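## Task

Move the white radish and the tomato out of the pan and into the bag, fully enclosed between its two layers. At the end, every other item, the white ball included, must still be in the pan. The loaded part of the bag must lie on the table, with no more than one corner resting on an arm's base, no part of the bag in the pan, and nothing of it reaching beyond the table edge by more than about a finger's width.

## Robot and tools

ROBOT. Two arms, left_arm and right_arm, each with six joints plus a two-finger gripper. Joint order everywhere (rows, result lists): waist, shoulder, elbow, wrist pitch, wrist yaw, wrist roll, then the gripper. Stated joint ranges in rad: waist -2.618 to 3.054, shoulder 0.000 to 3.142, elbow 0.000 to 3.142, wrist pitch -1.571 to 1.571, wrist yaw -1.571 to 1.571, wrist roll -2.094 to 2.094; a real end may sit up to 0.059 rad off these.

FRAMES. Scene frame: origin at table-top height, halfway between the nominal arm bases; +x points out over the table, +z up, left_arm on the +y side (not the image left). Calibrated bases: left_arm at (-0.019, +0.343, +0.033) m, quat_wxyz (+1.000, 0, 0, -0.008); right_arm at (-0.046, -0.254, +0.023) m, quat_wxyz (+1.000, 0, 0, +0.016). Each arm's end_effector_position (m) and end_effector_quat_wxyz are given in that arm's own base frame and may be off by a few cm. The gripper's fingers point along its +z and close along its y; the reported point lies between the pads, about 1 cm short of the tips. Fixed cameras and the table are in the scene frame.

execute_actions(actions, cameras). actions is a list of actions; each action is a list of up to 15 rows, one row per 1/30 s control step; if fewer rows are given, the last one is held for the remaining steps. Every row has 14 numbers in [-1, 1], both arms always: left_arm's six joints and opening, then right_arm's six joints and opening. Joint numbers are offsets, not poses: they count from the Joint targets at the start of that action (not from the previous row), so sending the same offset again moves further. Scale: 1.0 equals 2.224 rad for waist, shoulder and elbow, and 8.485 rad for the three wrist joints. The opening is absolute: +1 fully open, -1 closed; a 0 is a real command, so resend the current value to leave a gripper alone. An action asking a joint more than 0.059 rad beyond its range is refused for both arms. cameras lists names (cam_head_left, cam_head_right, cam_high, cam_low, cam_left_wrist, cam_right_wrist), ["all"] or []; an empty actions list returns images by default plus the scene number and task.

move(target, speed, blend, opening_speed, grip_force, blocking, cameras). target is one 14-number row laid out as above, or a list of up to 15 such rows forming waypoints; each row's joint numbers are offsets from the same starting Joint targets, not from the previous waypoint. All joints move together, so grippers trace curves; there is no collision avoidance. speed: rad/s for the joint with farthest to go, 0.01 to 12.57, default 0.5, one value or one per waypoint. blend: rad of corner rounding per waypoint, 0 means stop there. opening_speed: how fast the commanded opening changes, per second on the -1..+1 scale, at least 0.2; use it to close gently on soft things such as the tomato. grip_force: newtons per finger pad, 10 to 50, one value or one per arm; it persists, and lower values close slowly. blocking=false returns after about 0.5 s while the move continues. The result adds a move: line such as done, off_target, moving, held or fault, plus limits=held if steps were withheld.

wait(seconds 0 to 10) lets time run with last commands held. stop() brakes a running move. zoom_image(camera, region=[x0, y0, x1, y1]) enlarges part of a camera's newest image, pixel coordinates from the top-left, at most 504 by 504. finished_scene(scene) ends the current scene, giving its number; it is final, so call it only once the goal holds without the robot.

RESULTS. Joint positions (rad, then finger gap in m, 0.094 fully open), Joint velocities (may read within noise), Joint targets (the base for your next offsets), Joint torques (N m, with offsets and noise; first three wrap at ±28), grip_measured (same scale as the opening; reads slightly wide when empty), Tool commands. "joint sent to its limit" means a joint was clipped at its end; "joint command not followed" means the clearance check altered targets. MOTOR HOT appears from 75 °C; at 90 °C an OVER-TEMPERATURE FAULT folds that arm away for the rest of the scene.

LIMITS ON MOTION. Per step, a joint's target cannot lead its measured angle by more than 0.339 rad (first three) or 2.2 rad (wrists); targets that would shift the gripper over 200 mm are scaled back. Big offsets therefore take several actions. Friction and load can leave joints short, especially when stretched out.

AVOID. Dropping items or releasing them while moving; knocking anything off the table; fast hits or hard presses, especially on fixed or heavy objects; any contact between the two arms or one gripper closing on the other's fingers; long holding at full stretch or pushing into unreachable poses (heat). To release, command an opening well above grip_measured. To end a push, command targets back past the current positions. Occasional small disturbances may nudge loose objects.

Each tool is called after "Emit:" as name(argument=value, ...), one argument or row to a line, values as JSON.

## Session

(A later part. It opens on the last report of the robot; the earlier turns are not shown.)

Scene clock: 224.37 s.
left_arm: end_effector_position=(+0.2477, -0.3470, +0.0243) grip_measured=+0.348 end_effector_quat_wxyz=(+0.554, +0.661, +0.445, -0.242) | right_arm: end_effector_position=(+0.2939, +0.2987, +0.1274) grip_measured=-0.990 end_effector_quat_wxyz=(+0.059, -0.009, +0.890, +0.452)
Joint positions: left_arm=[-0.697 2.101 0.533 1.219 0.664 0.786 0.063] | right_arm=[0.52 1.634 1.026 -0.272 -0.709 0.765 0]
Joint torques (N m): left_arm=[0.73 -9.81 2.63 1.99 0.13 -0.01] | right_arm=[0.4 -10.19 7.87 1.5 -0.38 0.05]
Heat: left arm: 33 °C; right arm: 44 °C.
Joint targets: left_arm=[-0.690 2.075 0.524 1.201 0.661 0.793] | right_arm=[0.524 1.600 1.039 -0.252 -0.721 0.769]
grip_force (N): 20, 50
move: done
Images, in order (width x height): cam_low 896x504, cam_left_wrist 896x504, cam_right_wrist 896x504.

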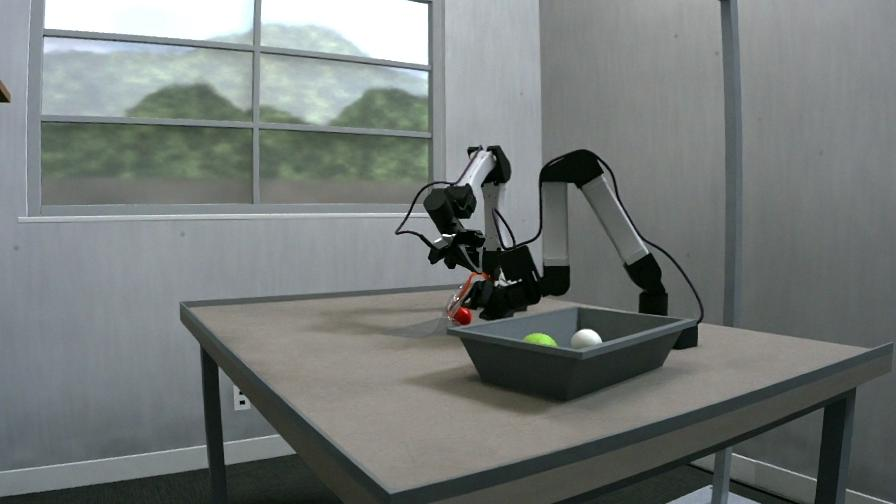

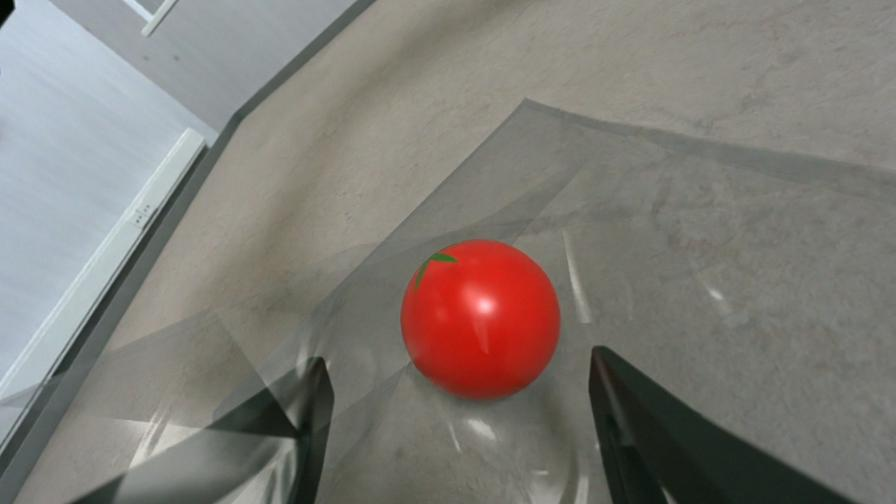

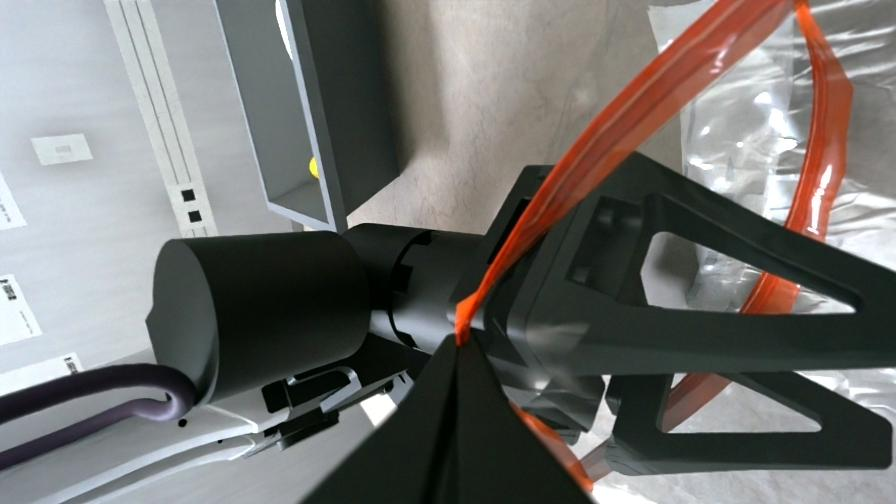

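Emit:
move(
  target=[
    [0.0621,-0.0886,-0.0994,0.0022,0,0,0.35,0,0,0,0,0,0,-1.0],
    [0.1331,-0.1844,-0.1749,-0.0028,0,0,0.35,0,0,0,0,0,0,-1.0],
  ],
  speed=0.15,
  blend=0.1,
  cameras=["cam_low","cam_left_wrist","cam_right_wrist"],
)

Scene clock: 228.43 s.
left_arm: end_effector_position=(+0.2491, -0.2220, +0.0619) grip_measured=+0.348 end_effector_quat_wxyz=(+0.585, +0.588, +0.536, -0.157) | right_arm: end_effector_position=(+0.2939, +0.2988, +0.1275) grip_measured=-0.990 end_effector_quat_wxyz=(+0.059, -0.009, +0.890, +0.452)
Joint positions: left_arm=[-0.401 1.682 0.144 1.195 0.664 0.786 0.063] | right_arm=[0.52 1.634 1.026 -0.272 -0.71 0.765 0]
Joint torques (N m): left_arm=[0.7 -5.67 2.91 1.99 0.13 -0.02] | right_arm=[0.43 -10.21 7.86 1.5 -0.38 0.04]
Heat: left arm: 33 °C; right arm: 44 °C.
Joint targets: left_arm=[-0.394 1.665 0.135 1.177 0.661 0.793] | right_arm=[0.524 1.600 1.039 -0.252 -0.721 0.769]
grip_force (N): 20, 50
move: done
Images, in order (width x height): cam_low 896x504, cam_left_wrist 896x504, cam_right_wrist 896x504.

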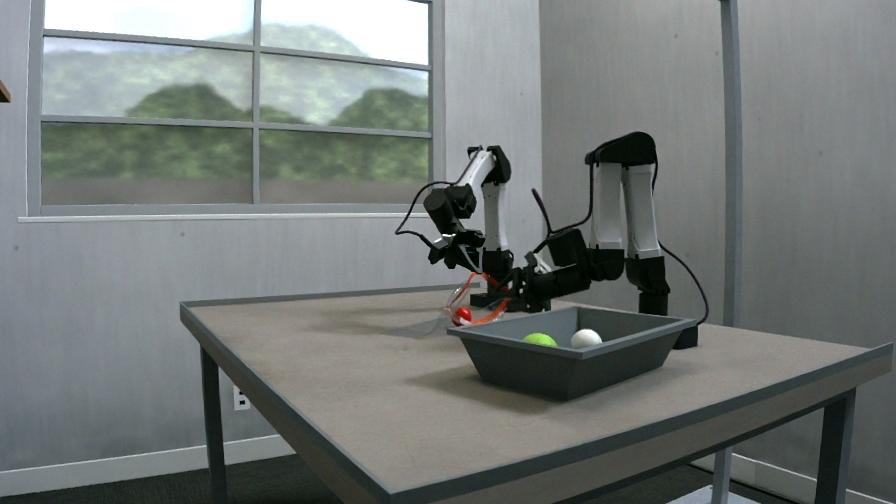

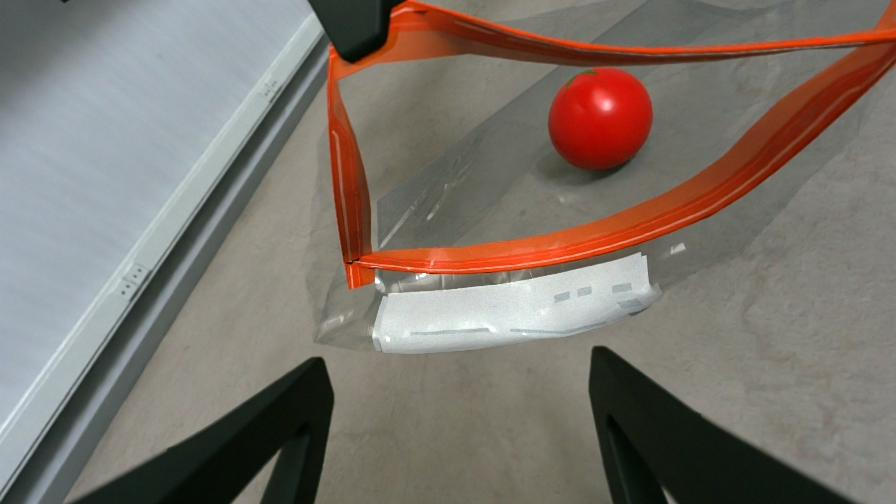

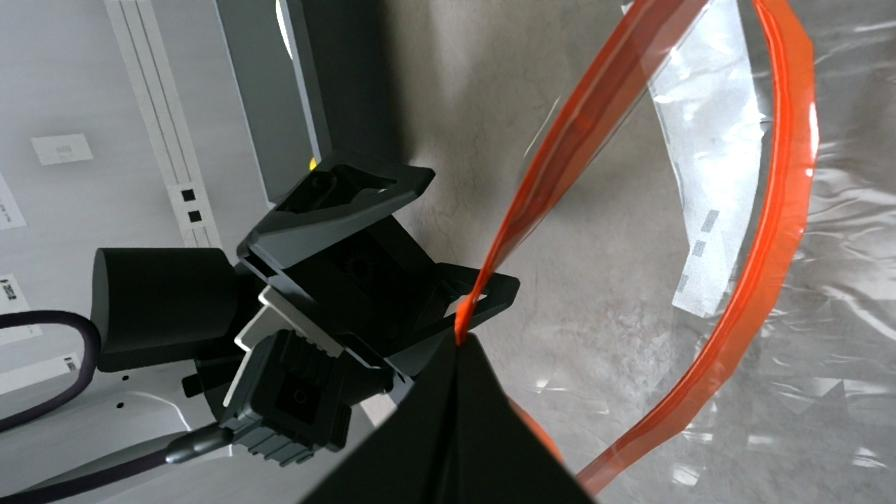

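Emit:
move(
  target=[
    [0.1124,-0.1124,0,0,0,0,0.35,0,0,0,0,0,0,-1.0],
    [0.4460,-0.2549,0.4456,-0.2658,-0.0779,-0.0935,0.9,0,0,0,0,0,0,-1.0],
  ],
  speed=[0.5,1.0],
  blend=0.15,
  cameras=["cam_head_left","cam_left_wrist","cam_right_wrist"],
)

Scene clock: 233.90 s.
left_arm: end_effector_position=(+0.2233, +0.1466, +0.1935) grip_measured=+0.898 end_effector_quat_wxyz=(+0.243, -0.275, +0.928, +0.068) | right_arm: end_effector_position=(+0.2939, +0.2988, +0.1276) grip_measured=-0.990 end_effector_quat_wxyz=(+0.059, -0.009, +0.890, +0.452)
Joint positions: left_arm=[0.591 1.104 1.107 -1.064 0.016 0.012 0.089] | right_arm=[0.52 1.634 1.026 -0.271 -0.71 0.765 0]
Joint torques (N m): left_arm=[0.68 -3.15 9.62 1.36 -0.14 -0.17] | right_arm=[0.43 -10.18 7.84 1.5 -0.38 0.05]
Heat: left arm: 33 °C; right arm: 44 °C.
Joint targets: left_arm=[0.598 1.098 1.127 -1.079 0.000 -0.001] | right_arm=[0.524 1.600 1.039 -0.252 -0.721 0.769]
grip_force (N): 20, 50
move: done; blend cut to 0.125 rad at target 1
Images, in order (width x height): cam_head_left 896x504, cam_left_wrist 896x504, cam_right_wrist 896x504.

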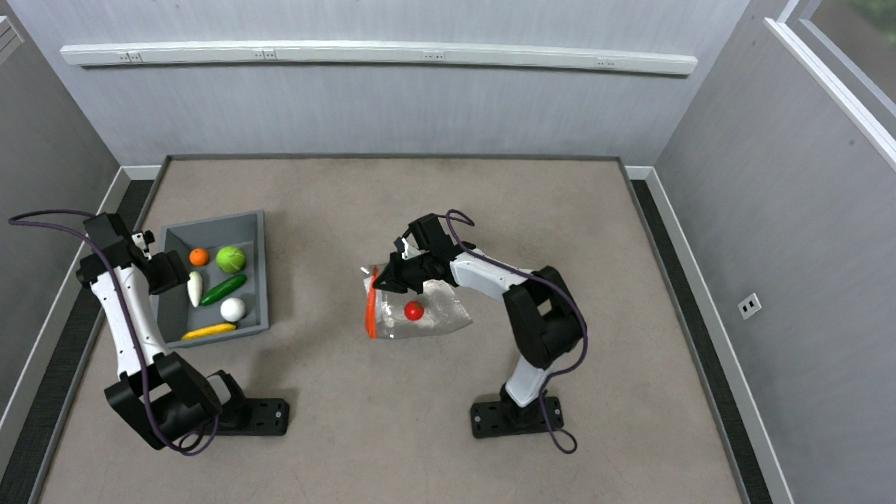

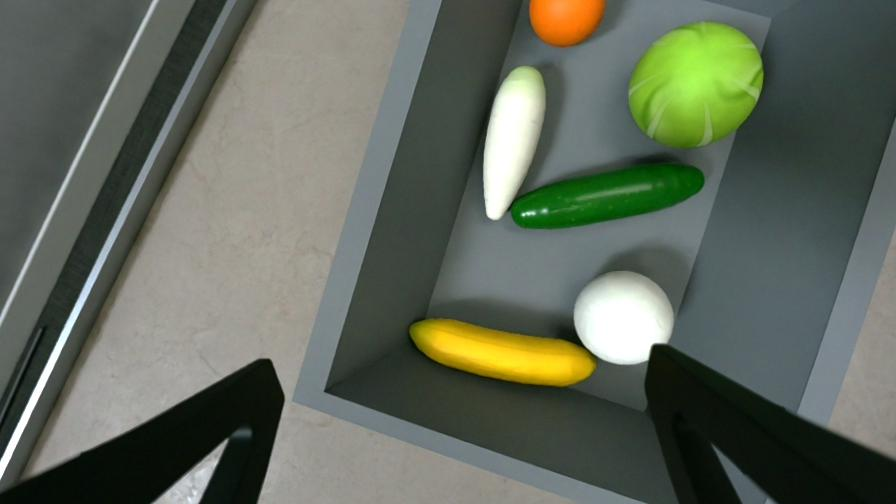

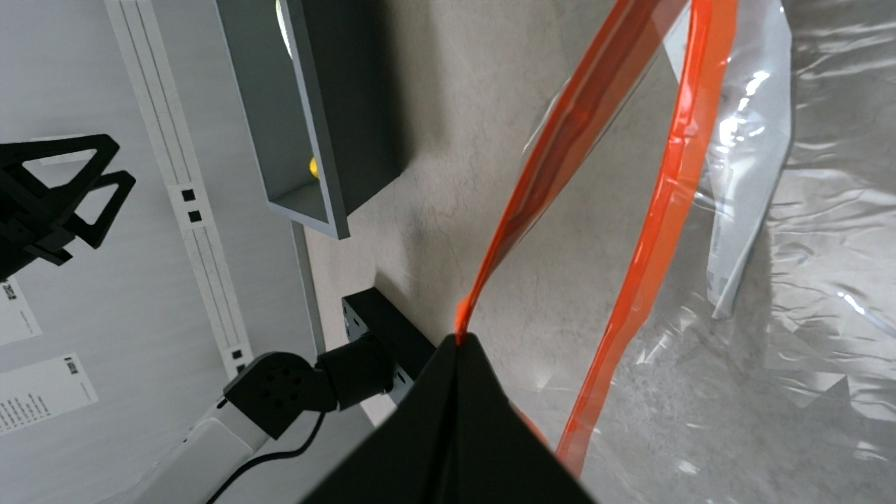

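Emit:
zoom_image(
  camera="cam_left_wrist",
  region=[380, 30, 700, 270],
)

Scaled by 1.575 from the camera's 896x504 image, which has a finer 1280x720 frame.

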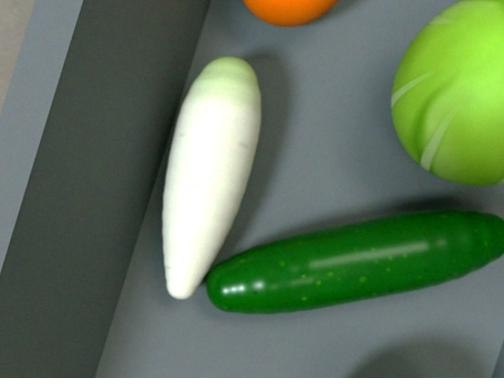

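Emit:
move(
  target=[-0.0598,0.1520,-0.1057,0.0691,-0.0018,0.0081,-0.05,0,0,0,0,0,0,-1.0],
  speed=0.5,
  cameras=["cam_left_wrist"],
)

Scene clock: 241.37 s.
left_arm: end_effector_position=(+0.3146, +0.1599, +0.0916) grip_measured=-0.048 end_effector_quat_wxyz=(+0.260, -0.198, +0.942, +0.070) | right_arm: end_effector_position=(+0.2939, +0.2988, +0.1276) grip_measured=-0.990 end_effector_quat_wxyz=(+0.059, -0.009, +0.890, +0.452)
Joint positions: left_arm=[0.471 1.427 0.901 -0.499 0.001 0.055 0.045] | right_arm=[0.52 1.634 1.026 -0.271 -0.71 0.765 0]
Joint torques (N m): left_arm=[-0.23 -4.75 6.89 1.66 -0.13 0.07] | right_arm=[0.43 -10.18 7.86 1.5 -0.38 0.05]
Heat: left arm: 32 °C; right arm: 44 °C.
Joint targets: left_arm=[0.465 1.436 0.892 -0.492 -0.015 0.068] | right_arm=[0.524 1.600 1.039 -0.252 -0.721 0.769]
grip_force (N): 20, 50
move: done
Images, in order (width x height): cam_left_wrist 896x504.

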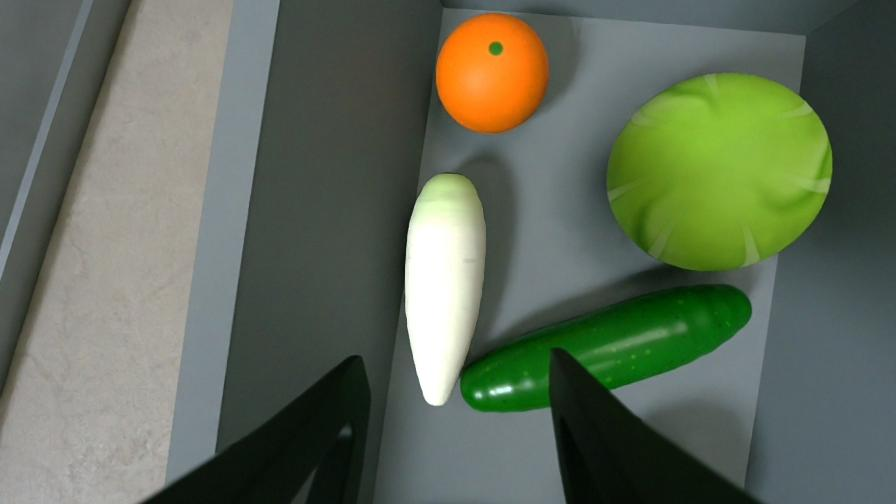

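Emit:
move(
  target=[0.0067,0.0427,-0.0625,0.0256,0,0.0103,-0.05,0,0,0,0,0,0,-1.0],
  speed=0.3,
  cameras=["cam_left_wrist"],
)

Scene clock: 244.07 s.
left_arm: end_effector_position=(+0.3128, +0.1600, +0.0386) grip_measured=-0.048 end_effector_quat_wxyz=(+0.250, -0.159, +0.952, +0.079) | right_arm: end_effector_position=(+0.2939, +0.2988, +0.1276) grip_measured=-0.990 end_effector_quat_wxyz=(+0.059, -0.009, +0.890, +0.452)
Joint positions: left_arm=[0.473 1.519 0.762 -0.283 0 0.142 0.045] | right_arm=[0.52 1.634 1.026 -0.271 -0.71 0.765 0]
Joint torques (N m): left_arm=[0.73 -4.89 6.22 1.64 -0.13 0.06] | right_arm=[0.42 -10.18 7.87 1.5 -0.38 0.04]
Heat: left arm: 32 °C; right arm: 44 °C.
Joint targets: left_arm=[0.480 1.531 0.753 -0.275 -0.015 0.155] | right_arm=[0.524 1.600 1.039 -0.252 -0.721 0.769]
grip_force (N): 20, 50
move: done
Images, in order (width x height): cam_left_wrist 896x504.

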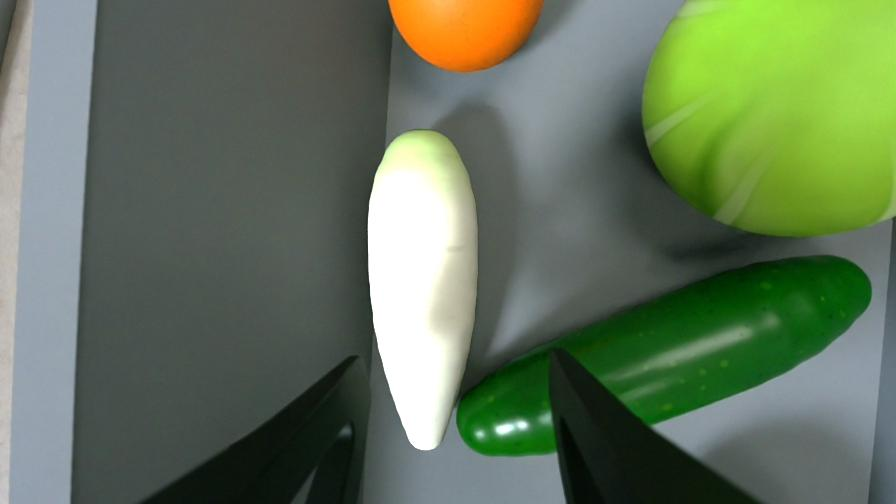

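Emit:
move(
  target=[
    [0.0144,0,0,0,0,0.0042,-0.05,0,0,0,0,0,0,-1.0],
    [0.0144,0.0544,-0.0418,0.0253,0,0.0042,-0.05,0,0,0,0,0,0,-1.0],
  ],
  speed=0.12,
  cameras=["cam_left_wrist"],
)

Scene clock: 260.03 s.
left_arm: end_effector_position=(+0.3164, +0.1774, +0.0051) grip_measured=-0.048 end_effector_quat_wxyz=(+0.269, -0.158, +0.945, +0.100) | right_arm: end_effector_position=(+0.2939, +0.2988, +0.1276) grip_measured=-0.990 end_effector_quat_wxyz=(+0.059, -0.009, +0.890, +0.452)
Joint positions: left_arm=[0.508 1.63 0.678 -0.038 -0.007 0.179 0.045] | right_arm=[0.52 1.634 1.026 -0.271 -0.71 0.765 0]
Joint torques (N m): left_arm=[0.51 -4.51 4.67 1.4 -0.06 0.07] | right_arm=[0.42 -10.18 7.87 1.5 -0.38 0.04]
Heat: left arm: 32 °C; right arm: 44 °C.
Joint targets: left_arm=[0.512 1.652 0.659 -0.060 -0.015 0.191] | right_arm=[0.524 1.600 1.039 -0.252 -0.721 0.769]
grip_force (N): 20, 50
move: done
Images, in order (width x height): cam_left_wrist 896x504.

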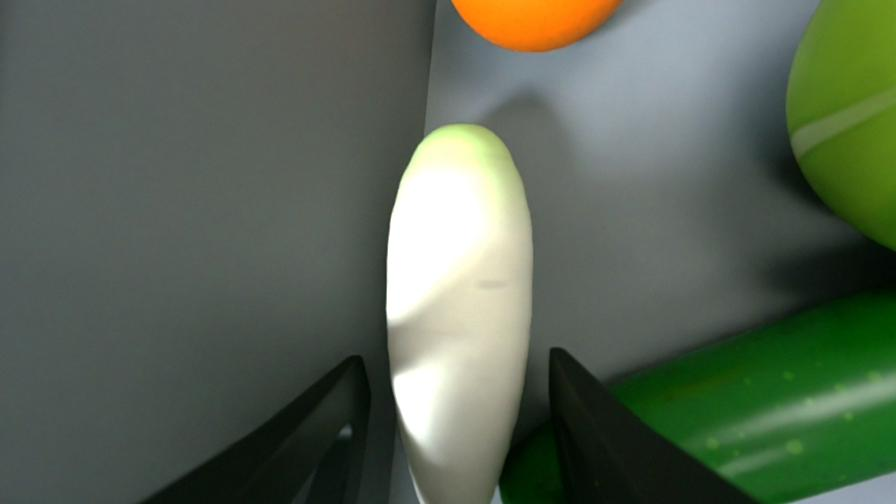

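Emit:
move(
  target=[
    [0.0,0.0121,-0.0099,0.0058,0,0,-0.05,0,0,0,0,0,0,-1.0],
    [0.0,0.0121,-0.0099,0.0058,0,0,-0.6,0,0,0,0,0,0,-1.0],
  ],
  speed=0.12,
  opening_speed=0.4,
  grip_force=[30,50],
  cameras=["cam_left_wrist"],
)

Scene clock: 262.90 s.
left_arm: end_effector_position=(+0.3196, +0.1814, +0.0006) grip_measured=-0.401 end_effector_quat_wxyz=(+0.280, -0.159, +0.941, +0.108) | right_arm: end_effector_position=(+0.2939, +0.2988, +0.1276) grip_measured=-0.990 end_effector_quat_wxyz=(+0.059, -0.009, +0.890, +0.452)
Joint positions: left_arm=[0.509 1.653 0.659 0.032 -0.014 0.179 0.028] | right_arm=[0.52 1.634 1.026 -0.271 -0.71 0.765 0]
Joint torques (N m): left_arm=[0.4 -4.27 4.29 1.22 -0.01 0.06] | right_arm=[0.42 -10.19 7.87 1.5 -0.38 0.05]
Heat: left arm: 32 °C; right arm: 44 °C.
Joint targets: left_arm=[0.512 1.679 0.637 -0.011 -0.016 0.191] | right_arm=[0.524 1.600 1.039 -0.252 -0.721 0.769]
grip_force (N): 30, 50
move: off_target (left_arm); target 2's new numbers were sent with left_arm's wrist pitch 0.043 rad from that target; left_arm: the wrist pitch is farthest, 0.043 rad from its target
Images, in order (width x height): cam_left_wrist 896x504.

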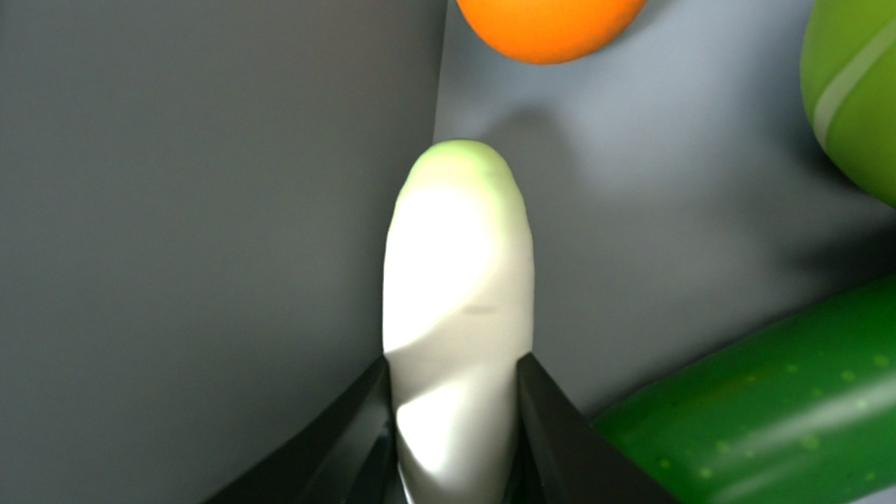

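Emit:
move(
  target=[
    [0,-0.1574,0,0,0,0,-0.6,0,0,0,0,0,0,-1.0],
    [-0.2752,-0.1929,-0.1066,0.0425,0.0408,0.0423,-0.6,0,0,0,0,0,0,-1.0],
    [-0.4056,-0.0737,-0.2064,0.0994,0.0791,0.0836,-0.6,0,-0.0225,0,-0.0059,0,0,-1.0],
  ],
  speed=[0.25,0.7,0.5],
  blend=[0.1,0.2,0],
  cameras=["cam_head_left","cam_low","cam_left_wrist","cam_right_wrist"],
)

Scene clock: 271.03 s.
left_arm: end_effector_position=(+0.2479, -0.2126, +0.0529) grip_measured=-0.404 end_effector_quat_wxyz=(+0.538, +0.614, +0.560, -0.141) | right_arm: end_effector_position=(+0.2884, +0.2957, +0.1408) grip_measured=-0.990 end_effector_quat_wxyz=(+0.064, -0.011, +0.888, +0.455)
Joint positions: left_arm=[-0.385 1.505 0.185 0.825 0.64 0.887 0.028] | right_arm=[0.52 1.588 1.026 -0.305 -0.71 0.765 0]
Joint torques (N m): left_arm=[-0.21 -3.08 4.31 2.23 0.35 0.06] | right_arm=[0.42 -10.17 7.95 1.36 -0.38 0.05]
Heat: left arm: 32 °C; right arm: 44 °C.
Joint targets: left_arm=[-0.391 1.515 0.178 0.832 0.656 0.900] | right_arm=[0.524 1.550 1.039 -0.302 -0.721 0.769]
grip_force (N): 30, 50
move: off_target (right_arm); right_arm: the shoulder is farthest, 0.038 rad from its target
Images, in order (width x height): cam_head_left 896x504, cam_low 896x504, cam_left_wrist 896x504, cam_right_wrist 896x504.

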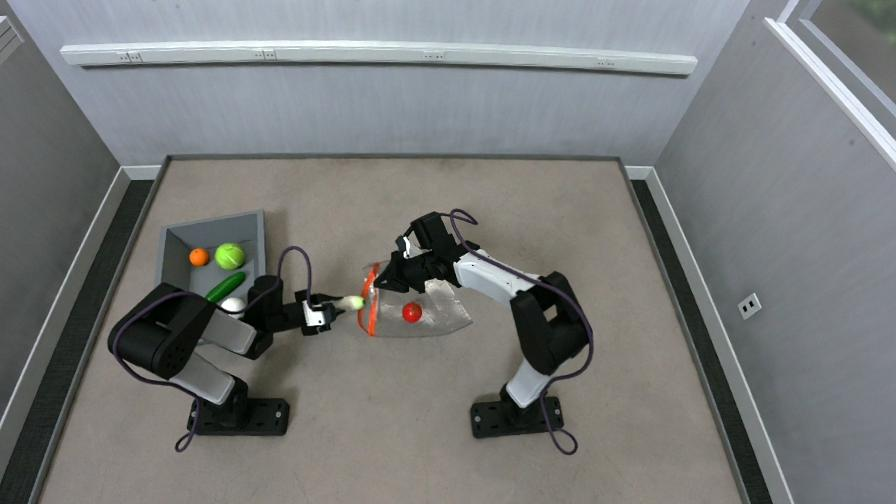

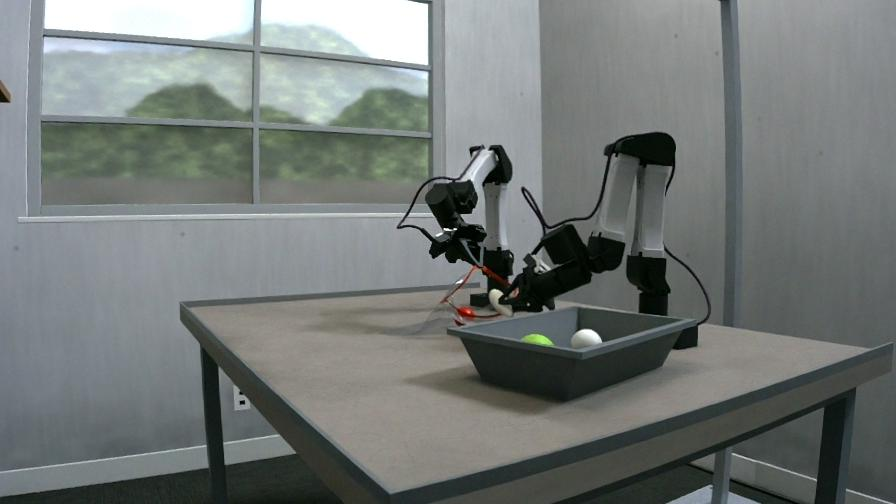

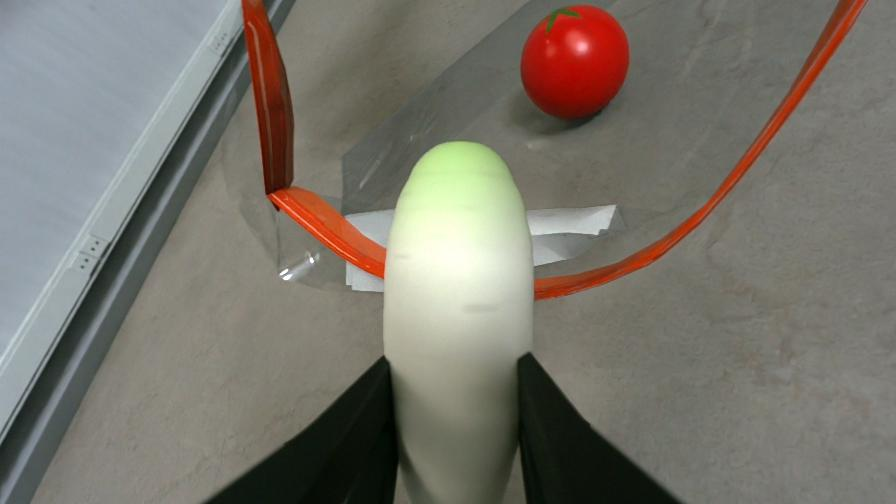

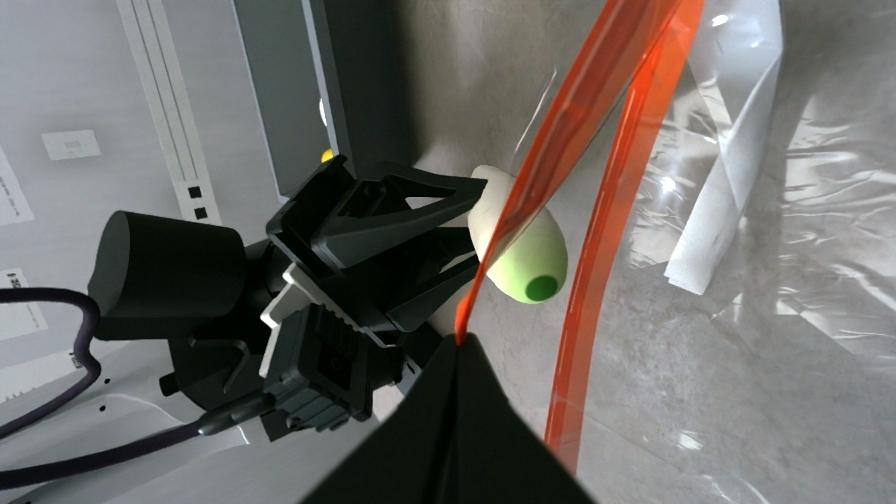

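Emit:
zoom_image(
  camera="cam_low",
  region=[400, 220, 580, 340],
)

Scaled by 2.800 from the camera's 896x504 image, which has a finer 1280x720 frame.

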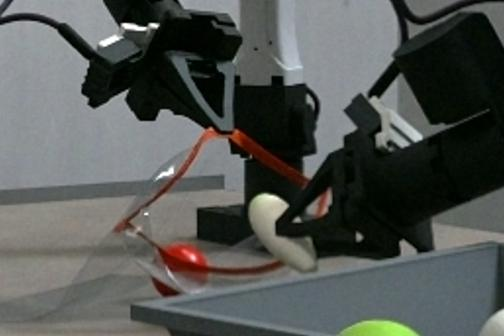

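Emit:
move(
  target=[-0.1039,0.1237,0.0922,0.0145,0.0006,0.0006,-0.6,0,0,0,0,0,0,-1.0],
  speed=0.15,
  cameras=["cam_low","cam_left_wrist","cam_right_wrist"],
)

Emit:
zoom_image(
  camera="cam_low",
  region=[400, 220, 580, 340],
)

Scene clock: 273.93 s.
left_arm: end_effector_position=(+0.2363, -0.2955, +0.0453) grip_measured=-0.404 end_effector_quat_wxyz=(+0.532, +0.674, +0.473, -0.198) | right_arm: end_effector_position=(+0.2884, +0.2957, +0.1408) grip_measured=-0.990 end_effector_quat_wxyz=(+0.064, -0.011, +0.888, +0.455)
Joint positions: left_arm=[-0.616 1.776 0.368 0.948 0.646 0.893 0.028] | right_arm=[0.52 1.588 1.026 -0.305 -0.71 0.765 0]
Joint torques (N m): left_arm=[-0.21 -4.72 5.97 2.22 0.34 0.03] | right_arm=[0.43 -10.17 7.97 1.36 -0.38 0.04]
Heat: left arm: 33 °C; right arm: 44 °C.
Joint targets: left_arm=[-0.622 1.790 0.384 0.955 0.661 0.905] | right_arm=[0.524 1.550 1.039 -0.302 -0.721 0.769]
grip_force (N): 30, 50
move: off_target (right_arm); right_arm: the shoulder is farthest, 0.038 rad from its target
Images, in order (width x height): cam_low 896x504, cam_left_wrist 896x504, cam_right_wrist 896x504.

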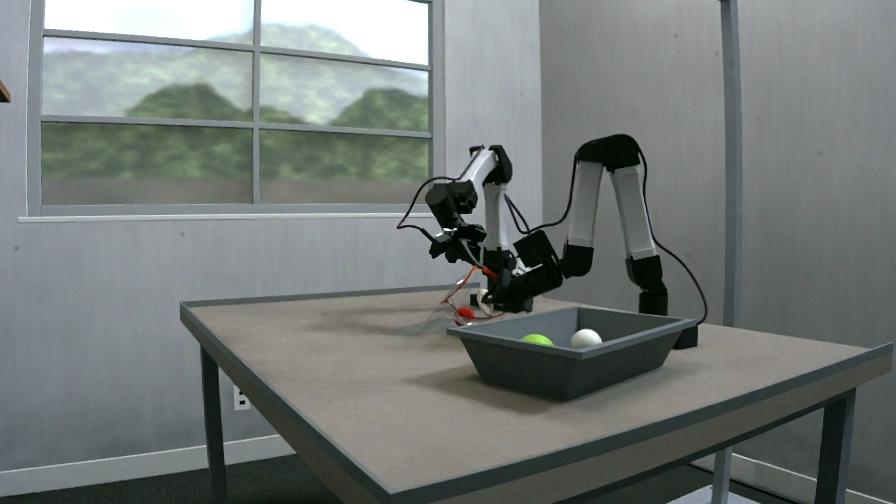

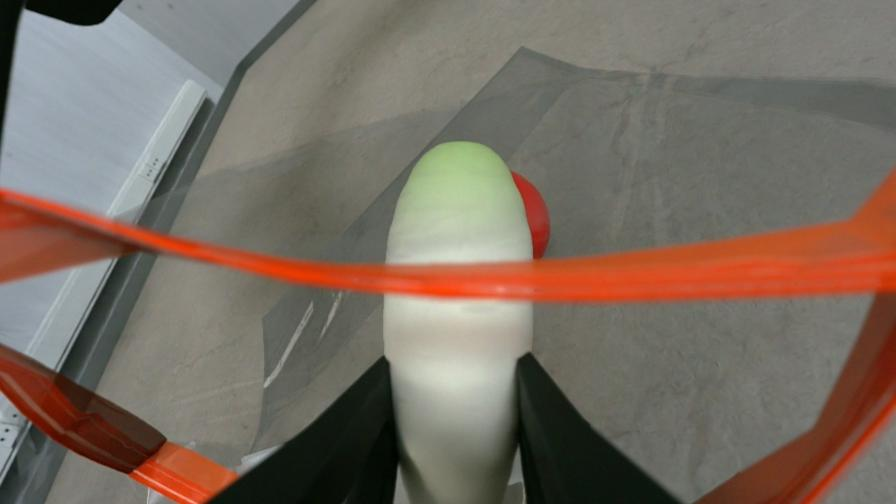

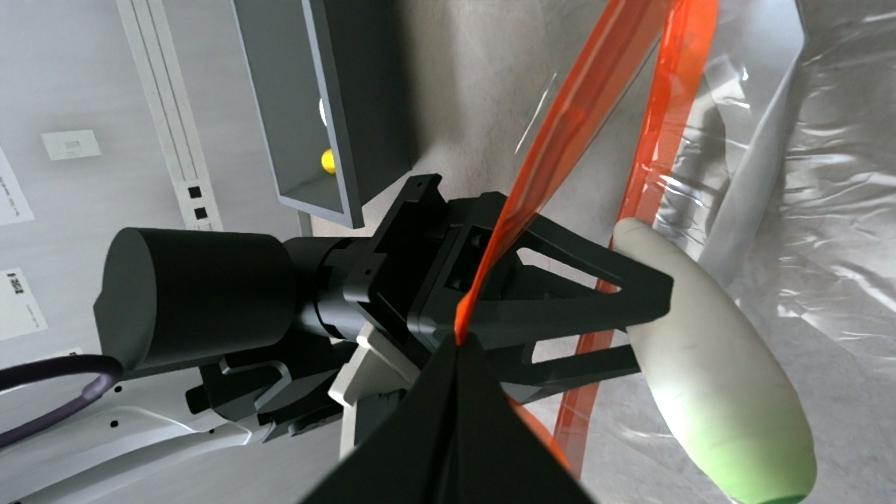

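Scaled by 2.800 from the camera's 896x504 image, which has a finer 1280x720 frame.

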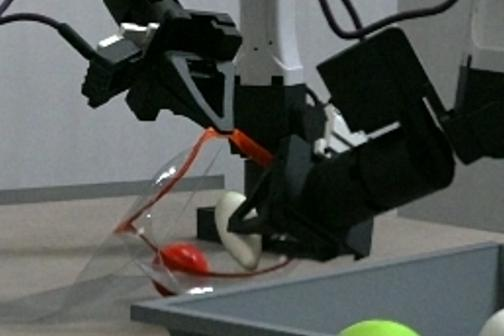

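Emit:
move(
  target=[-0.0688,0.1295,0.1120,0.0180,0,0,-0.6,0,0,0,0,0,0,-1.0],
  speed=0.15,
  cameras=["cam_low","cam_left_wrist","cam_right_wrist"],
)

Emit:
zoom_image(
  camera="cam_low",
  region=[400, 220, 580, 340],
)

Scene clock: 276.67 s.
left_arm: end_effector_position=(+0.2428, -0.3787, +0.0453) grip_measured=-0.404 end_effector_quat_wxyz=(+0.570, +0.693, +0.382, -0.222) | right_arm: end_effector_position=(+0.2878, +0.2958, +0.1421) grip_measured=-0.990 end_effector_quat_wxyz=(+0.063, -0.012, +0.887, +0.456)
Joint positions: left_arm=[-0.765 2.056 0.62 1.117 0.647 0.893 0.028] | right_arm=[0.52 1.585 1.026 -0.306 -0.713 0.765 0]
Joint torques (N m): left_arm=[-0.5 -6.43 5.65 2.09 0.28 0.02] | right_arm=[0.34 -9.88 7.98 1.36 -0.34 0.05]
Heat: left arm: 33 °C; right arm: 44 °C.
Joint targets: left_arm=[-0.775 2.078 0.633 1.108 0.661 0.905] | right_arm=[0.524 1.550 1.039 -0.302 -0.721 0.769]
grip_force (N): 30, 50
move: done
Images, in order (width x height): cam_low 896x504, cam_left_wrist 896x504, cam_right_wrist 896x504.

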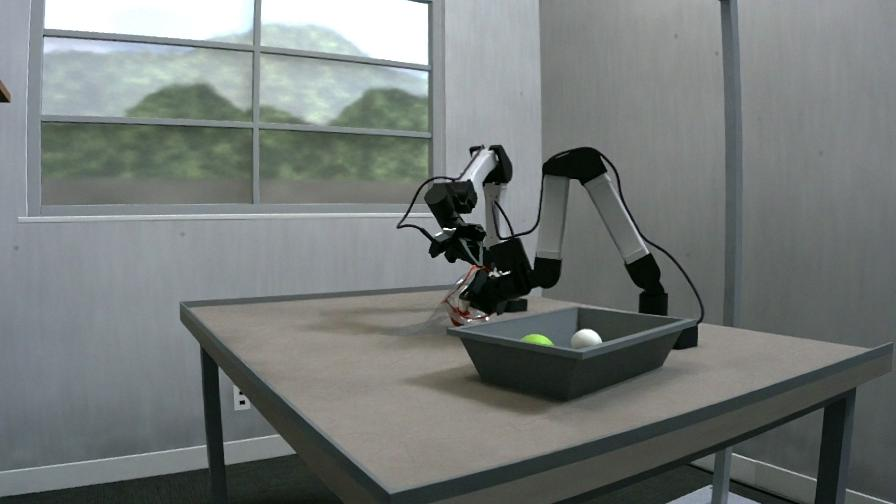

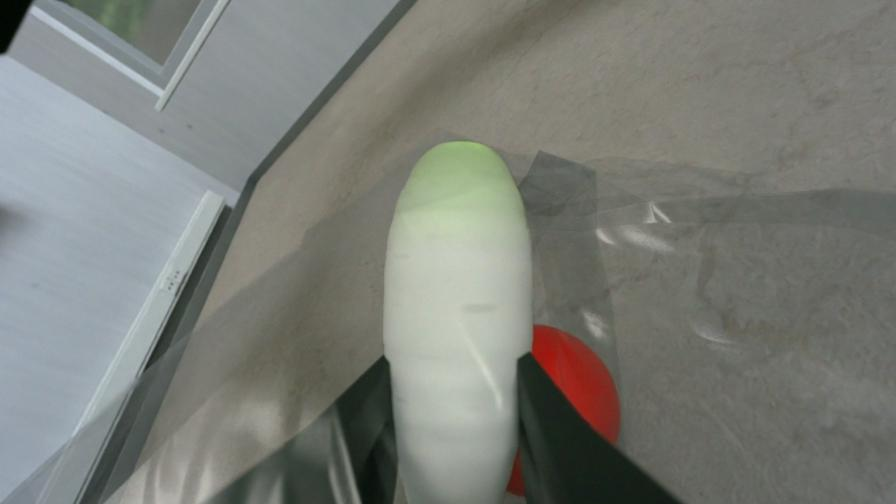

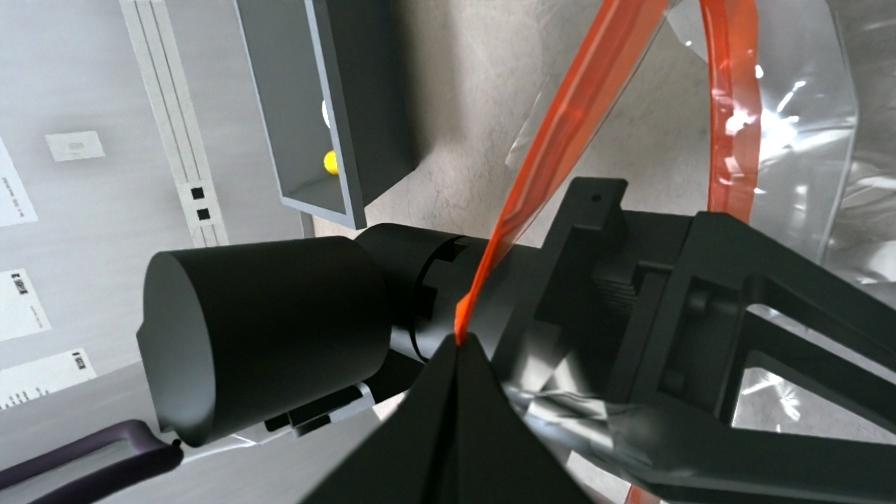

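Scaled by 2.800 from the camera's 896x504 image, which has a finer 1280x720 frame.

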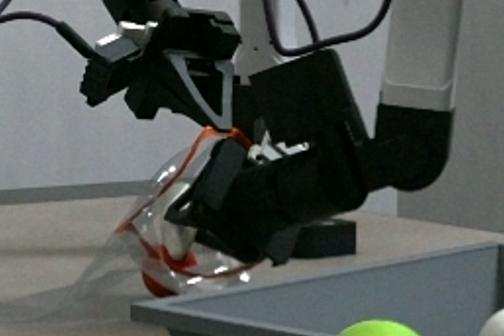

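Emit:
move(
  target=[
    [-0.0486,-0.0360,-0.0243,-0.0061,-0.0178,0,-0.6,0,0,0,0,0,0,-1.0],
    [-0.0486,0.0225,-0.0234,0.0093,-0.0178,0,-0.6,0,0,0,0,0,0,-1.0],
  ],
  speed=0.12,
  blend=0.02,
  cameras=["cam_head_left","cam_left_wrist","cam_right_wrist"],
)

Emit:
zoom_image(
  camera="cam_head_left",
  region=[300, 220, 500, 360],
)

Scene clock: 281.23 s.
left_arm: end_effector_position=(+0.2158, -0.3931, +0.0231) grip_measured=-0.404 end_effector_quat_wxyz=(+0.560, +0.704, +0.386, -0.205) | right_arm: end_effector_position=(+0.2853, +0.2946, +0.1422) grip_measured=-0.990 end_effector_quat_wxyz=(+0.059, -0.011, +0.889, +0.455)
Joint positions: left_arm=[-0.875 2.111 0.59 1.18 0.52 0.893 0.028] | right_arm=[0.52 1.579 1.026 -0.322 -0.715 0.765 0]
Joint torques (N m): left_arm=[-0.42 -6.78 2.93 2.32 0.05 0.02] | right_arm=[0.4 -9.37 7.95 1.51 -0.33 0.04]
Heat: left arm: 34 °C; right arm: 45 °C.
Joint targets: left_arm=[-0.883 2.128 0.581 1.187 0.510 0.905] | right_arm=[0.524 1.549 1.039 -0.302 -0.721 0.769]
grip_force (N): 30, 50
move: done
Images, in order (width x height): cam_head_left 896x504, cam_left_wrist 896x504, cam_right_wrist 896x504.

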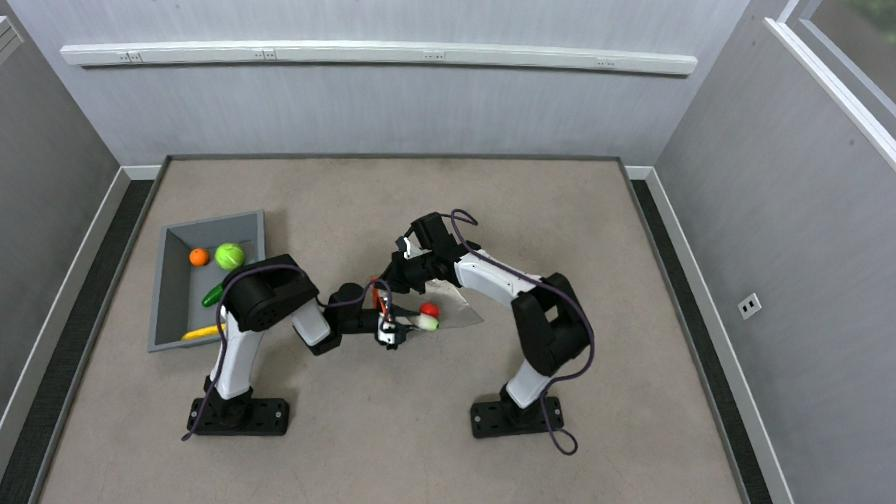

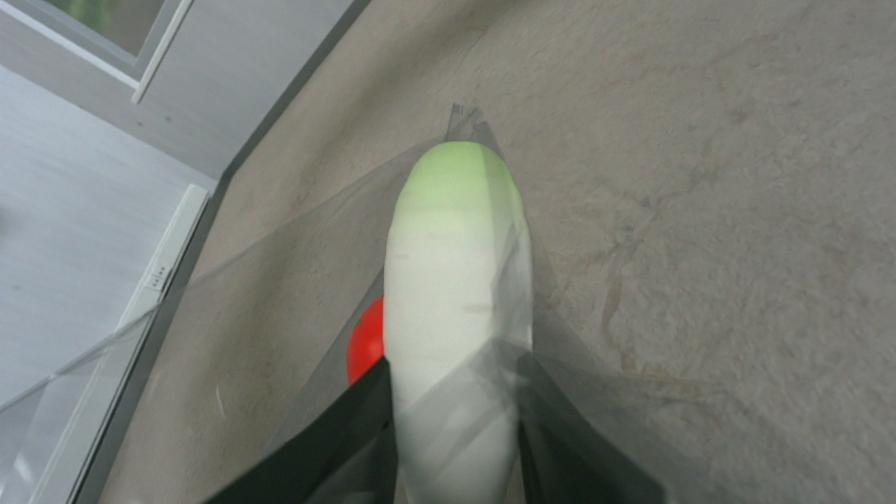

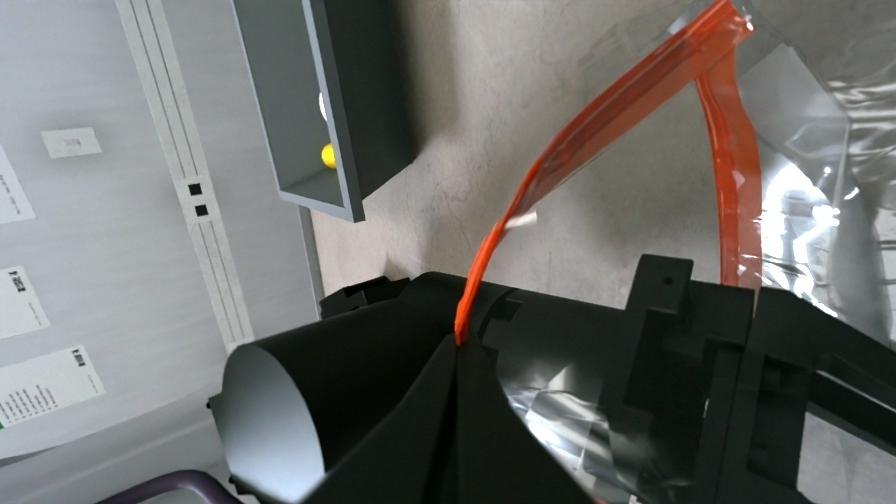

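Scaled by 2.520 from the camera's 896x504 image, which has a finer 1280x720 frame.

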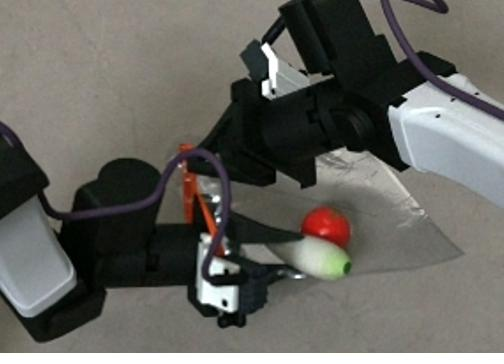

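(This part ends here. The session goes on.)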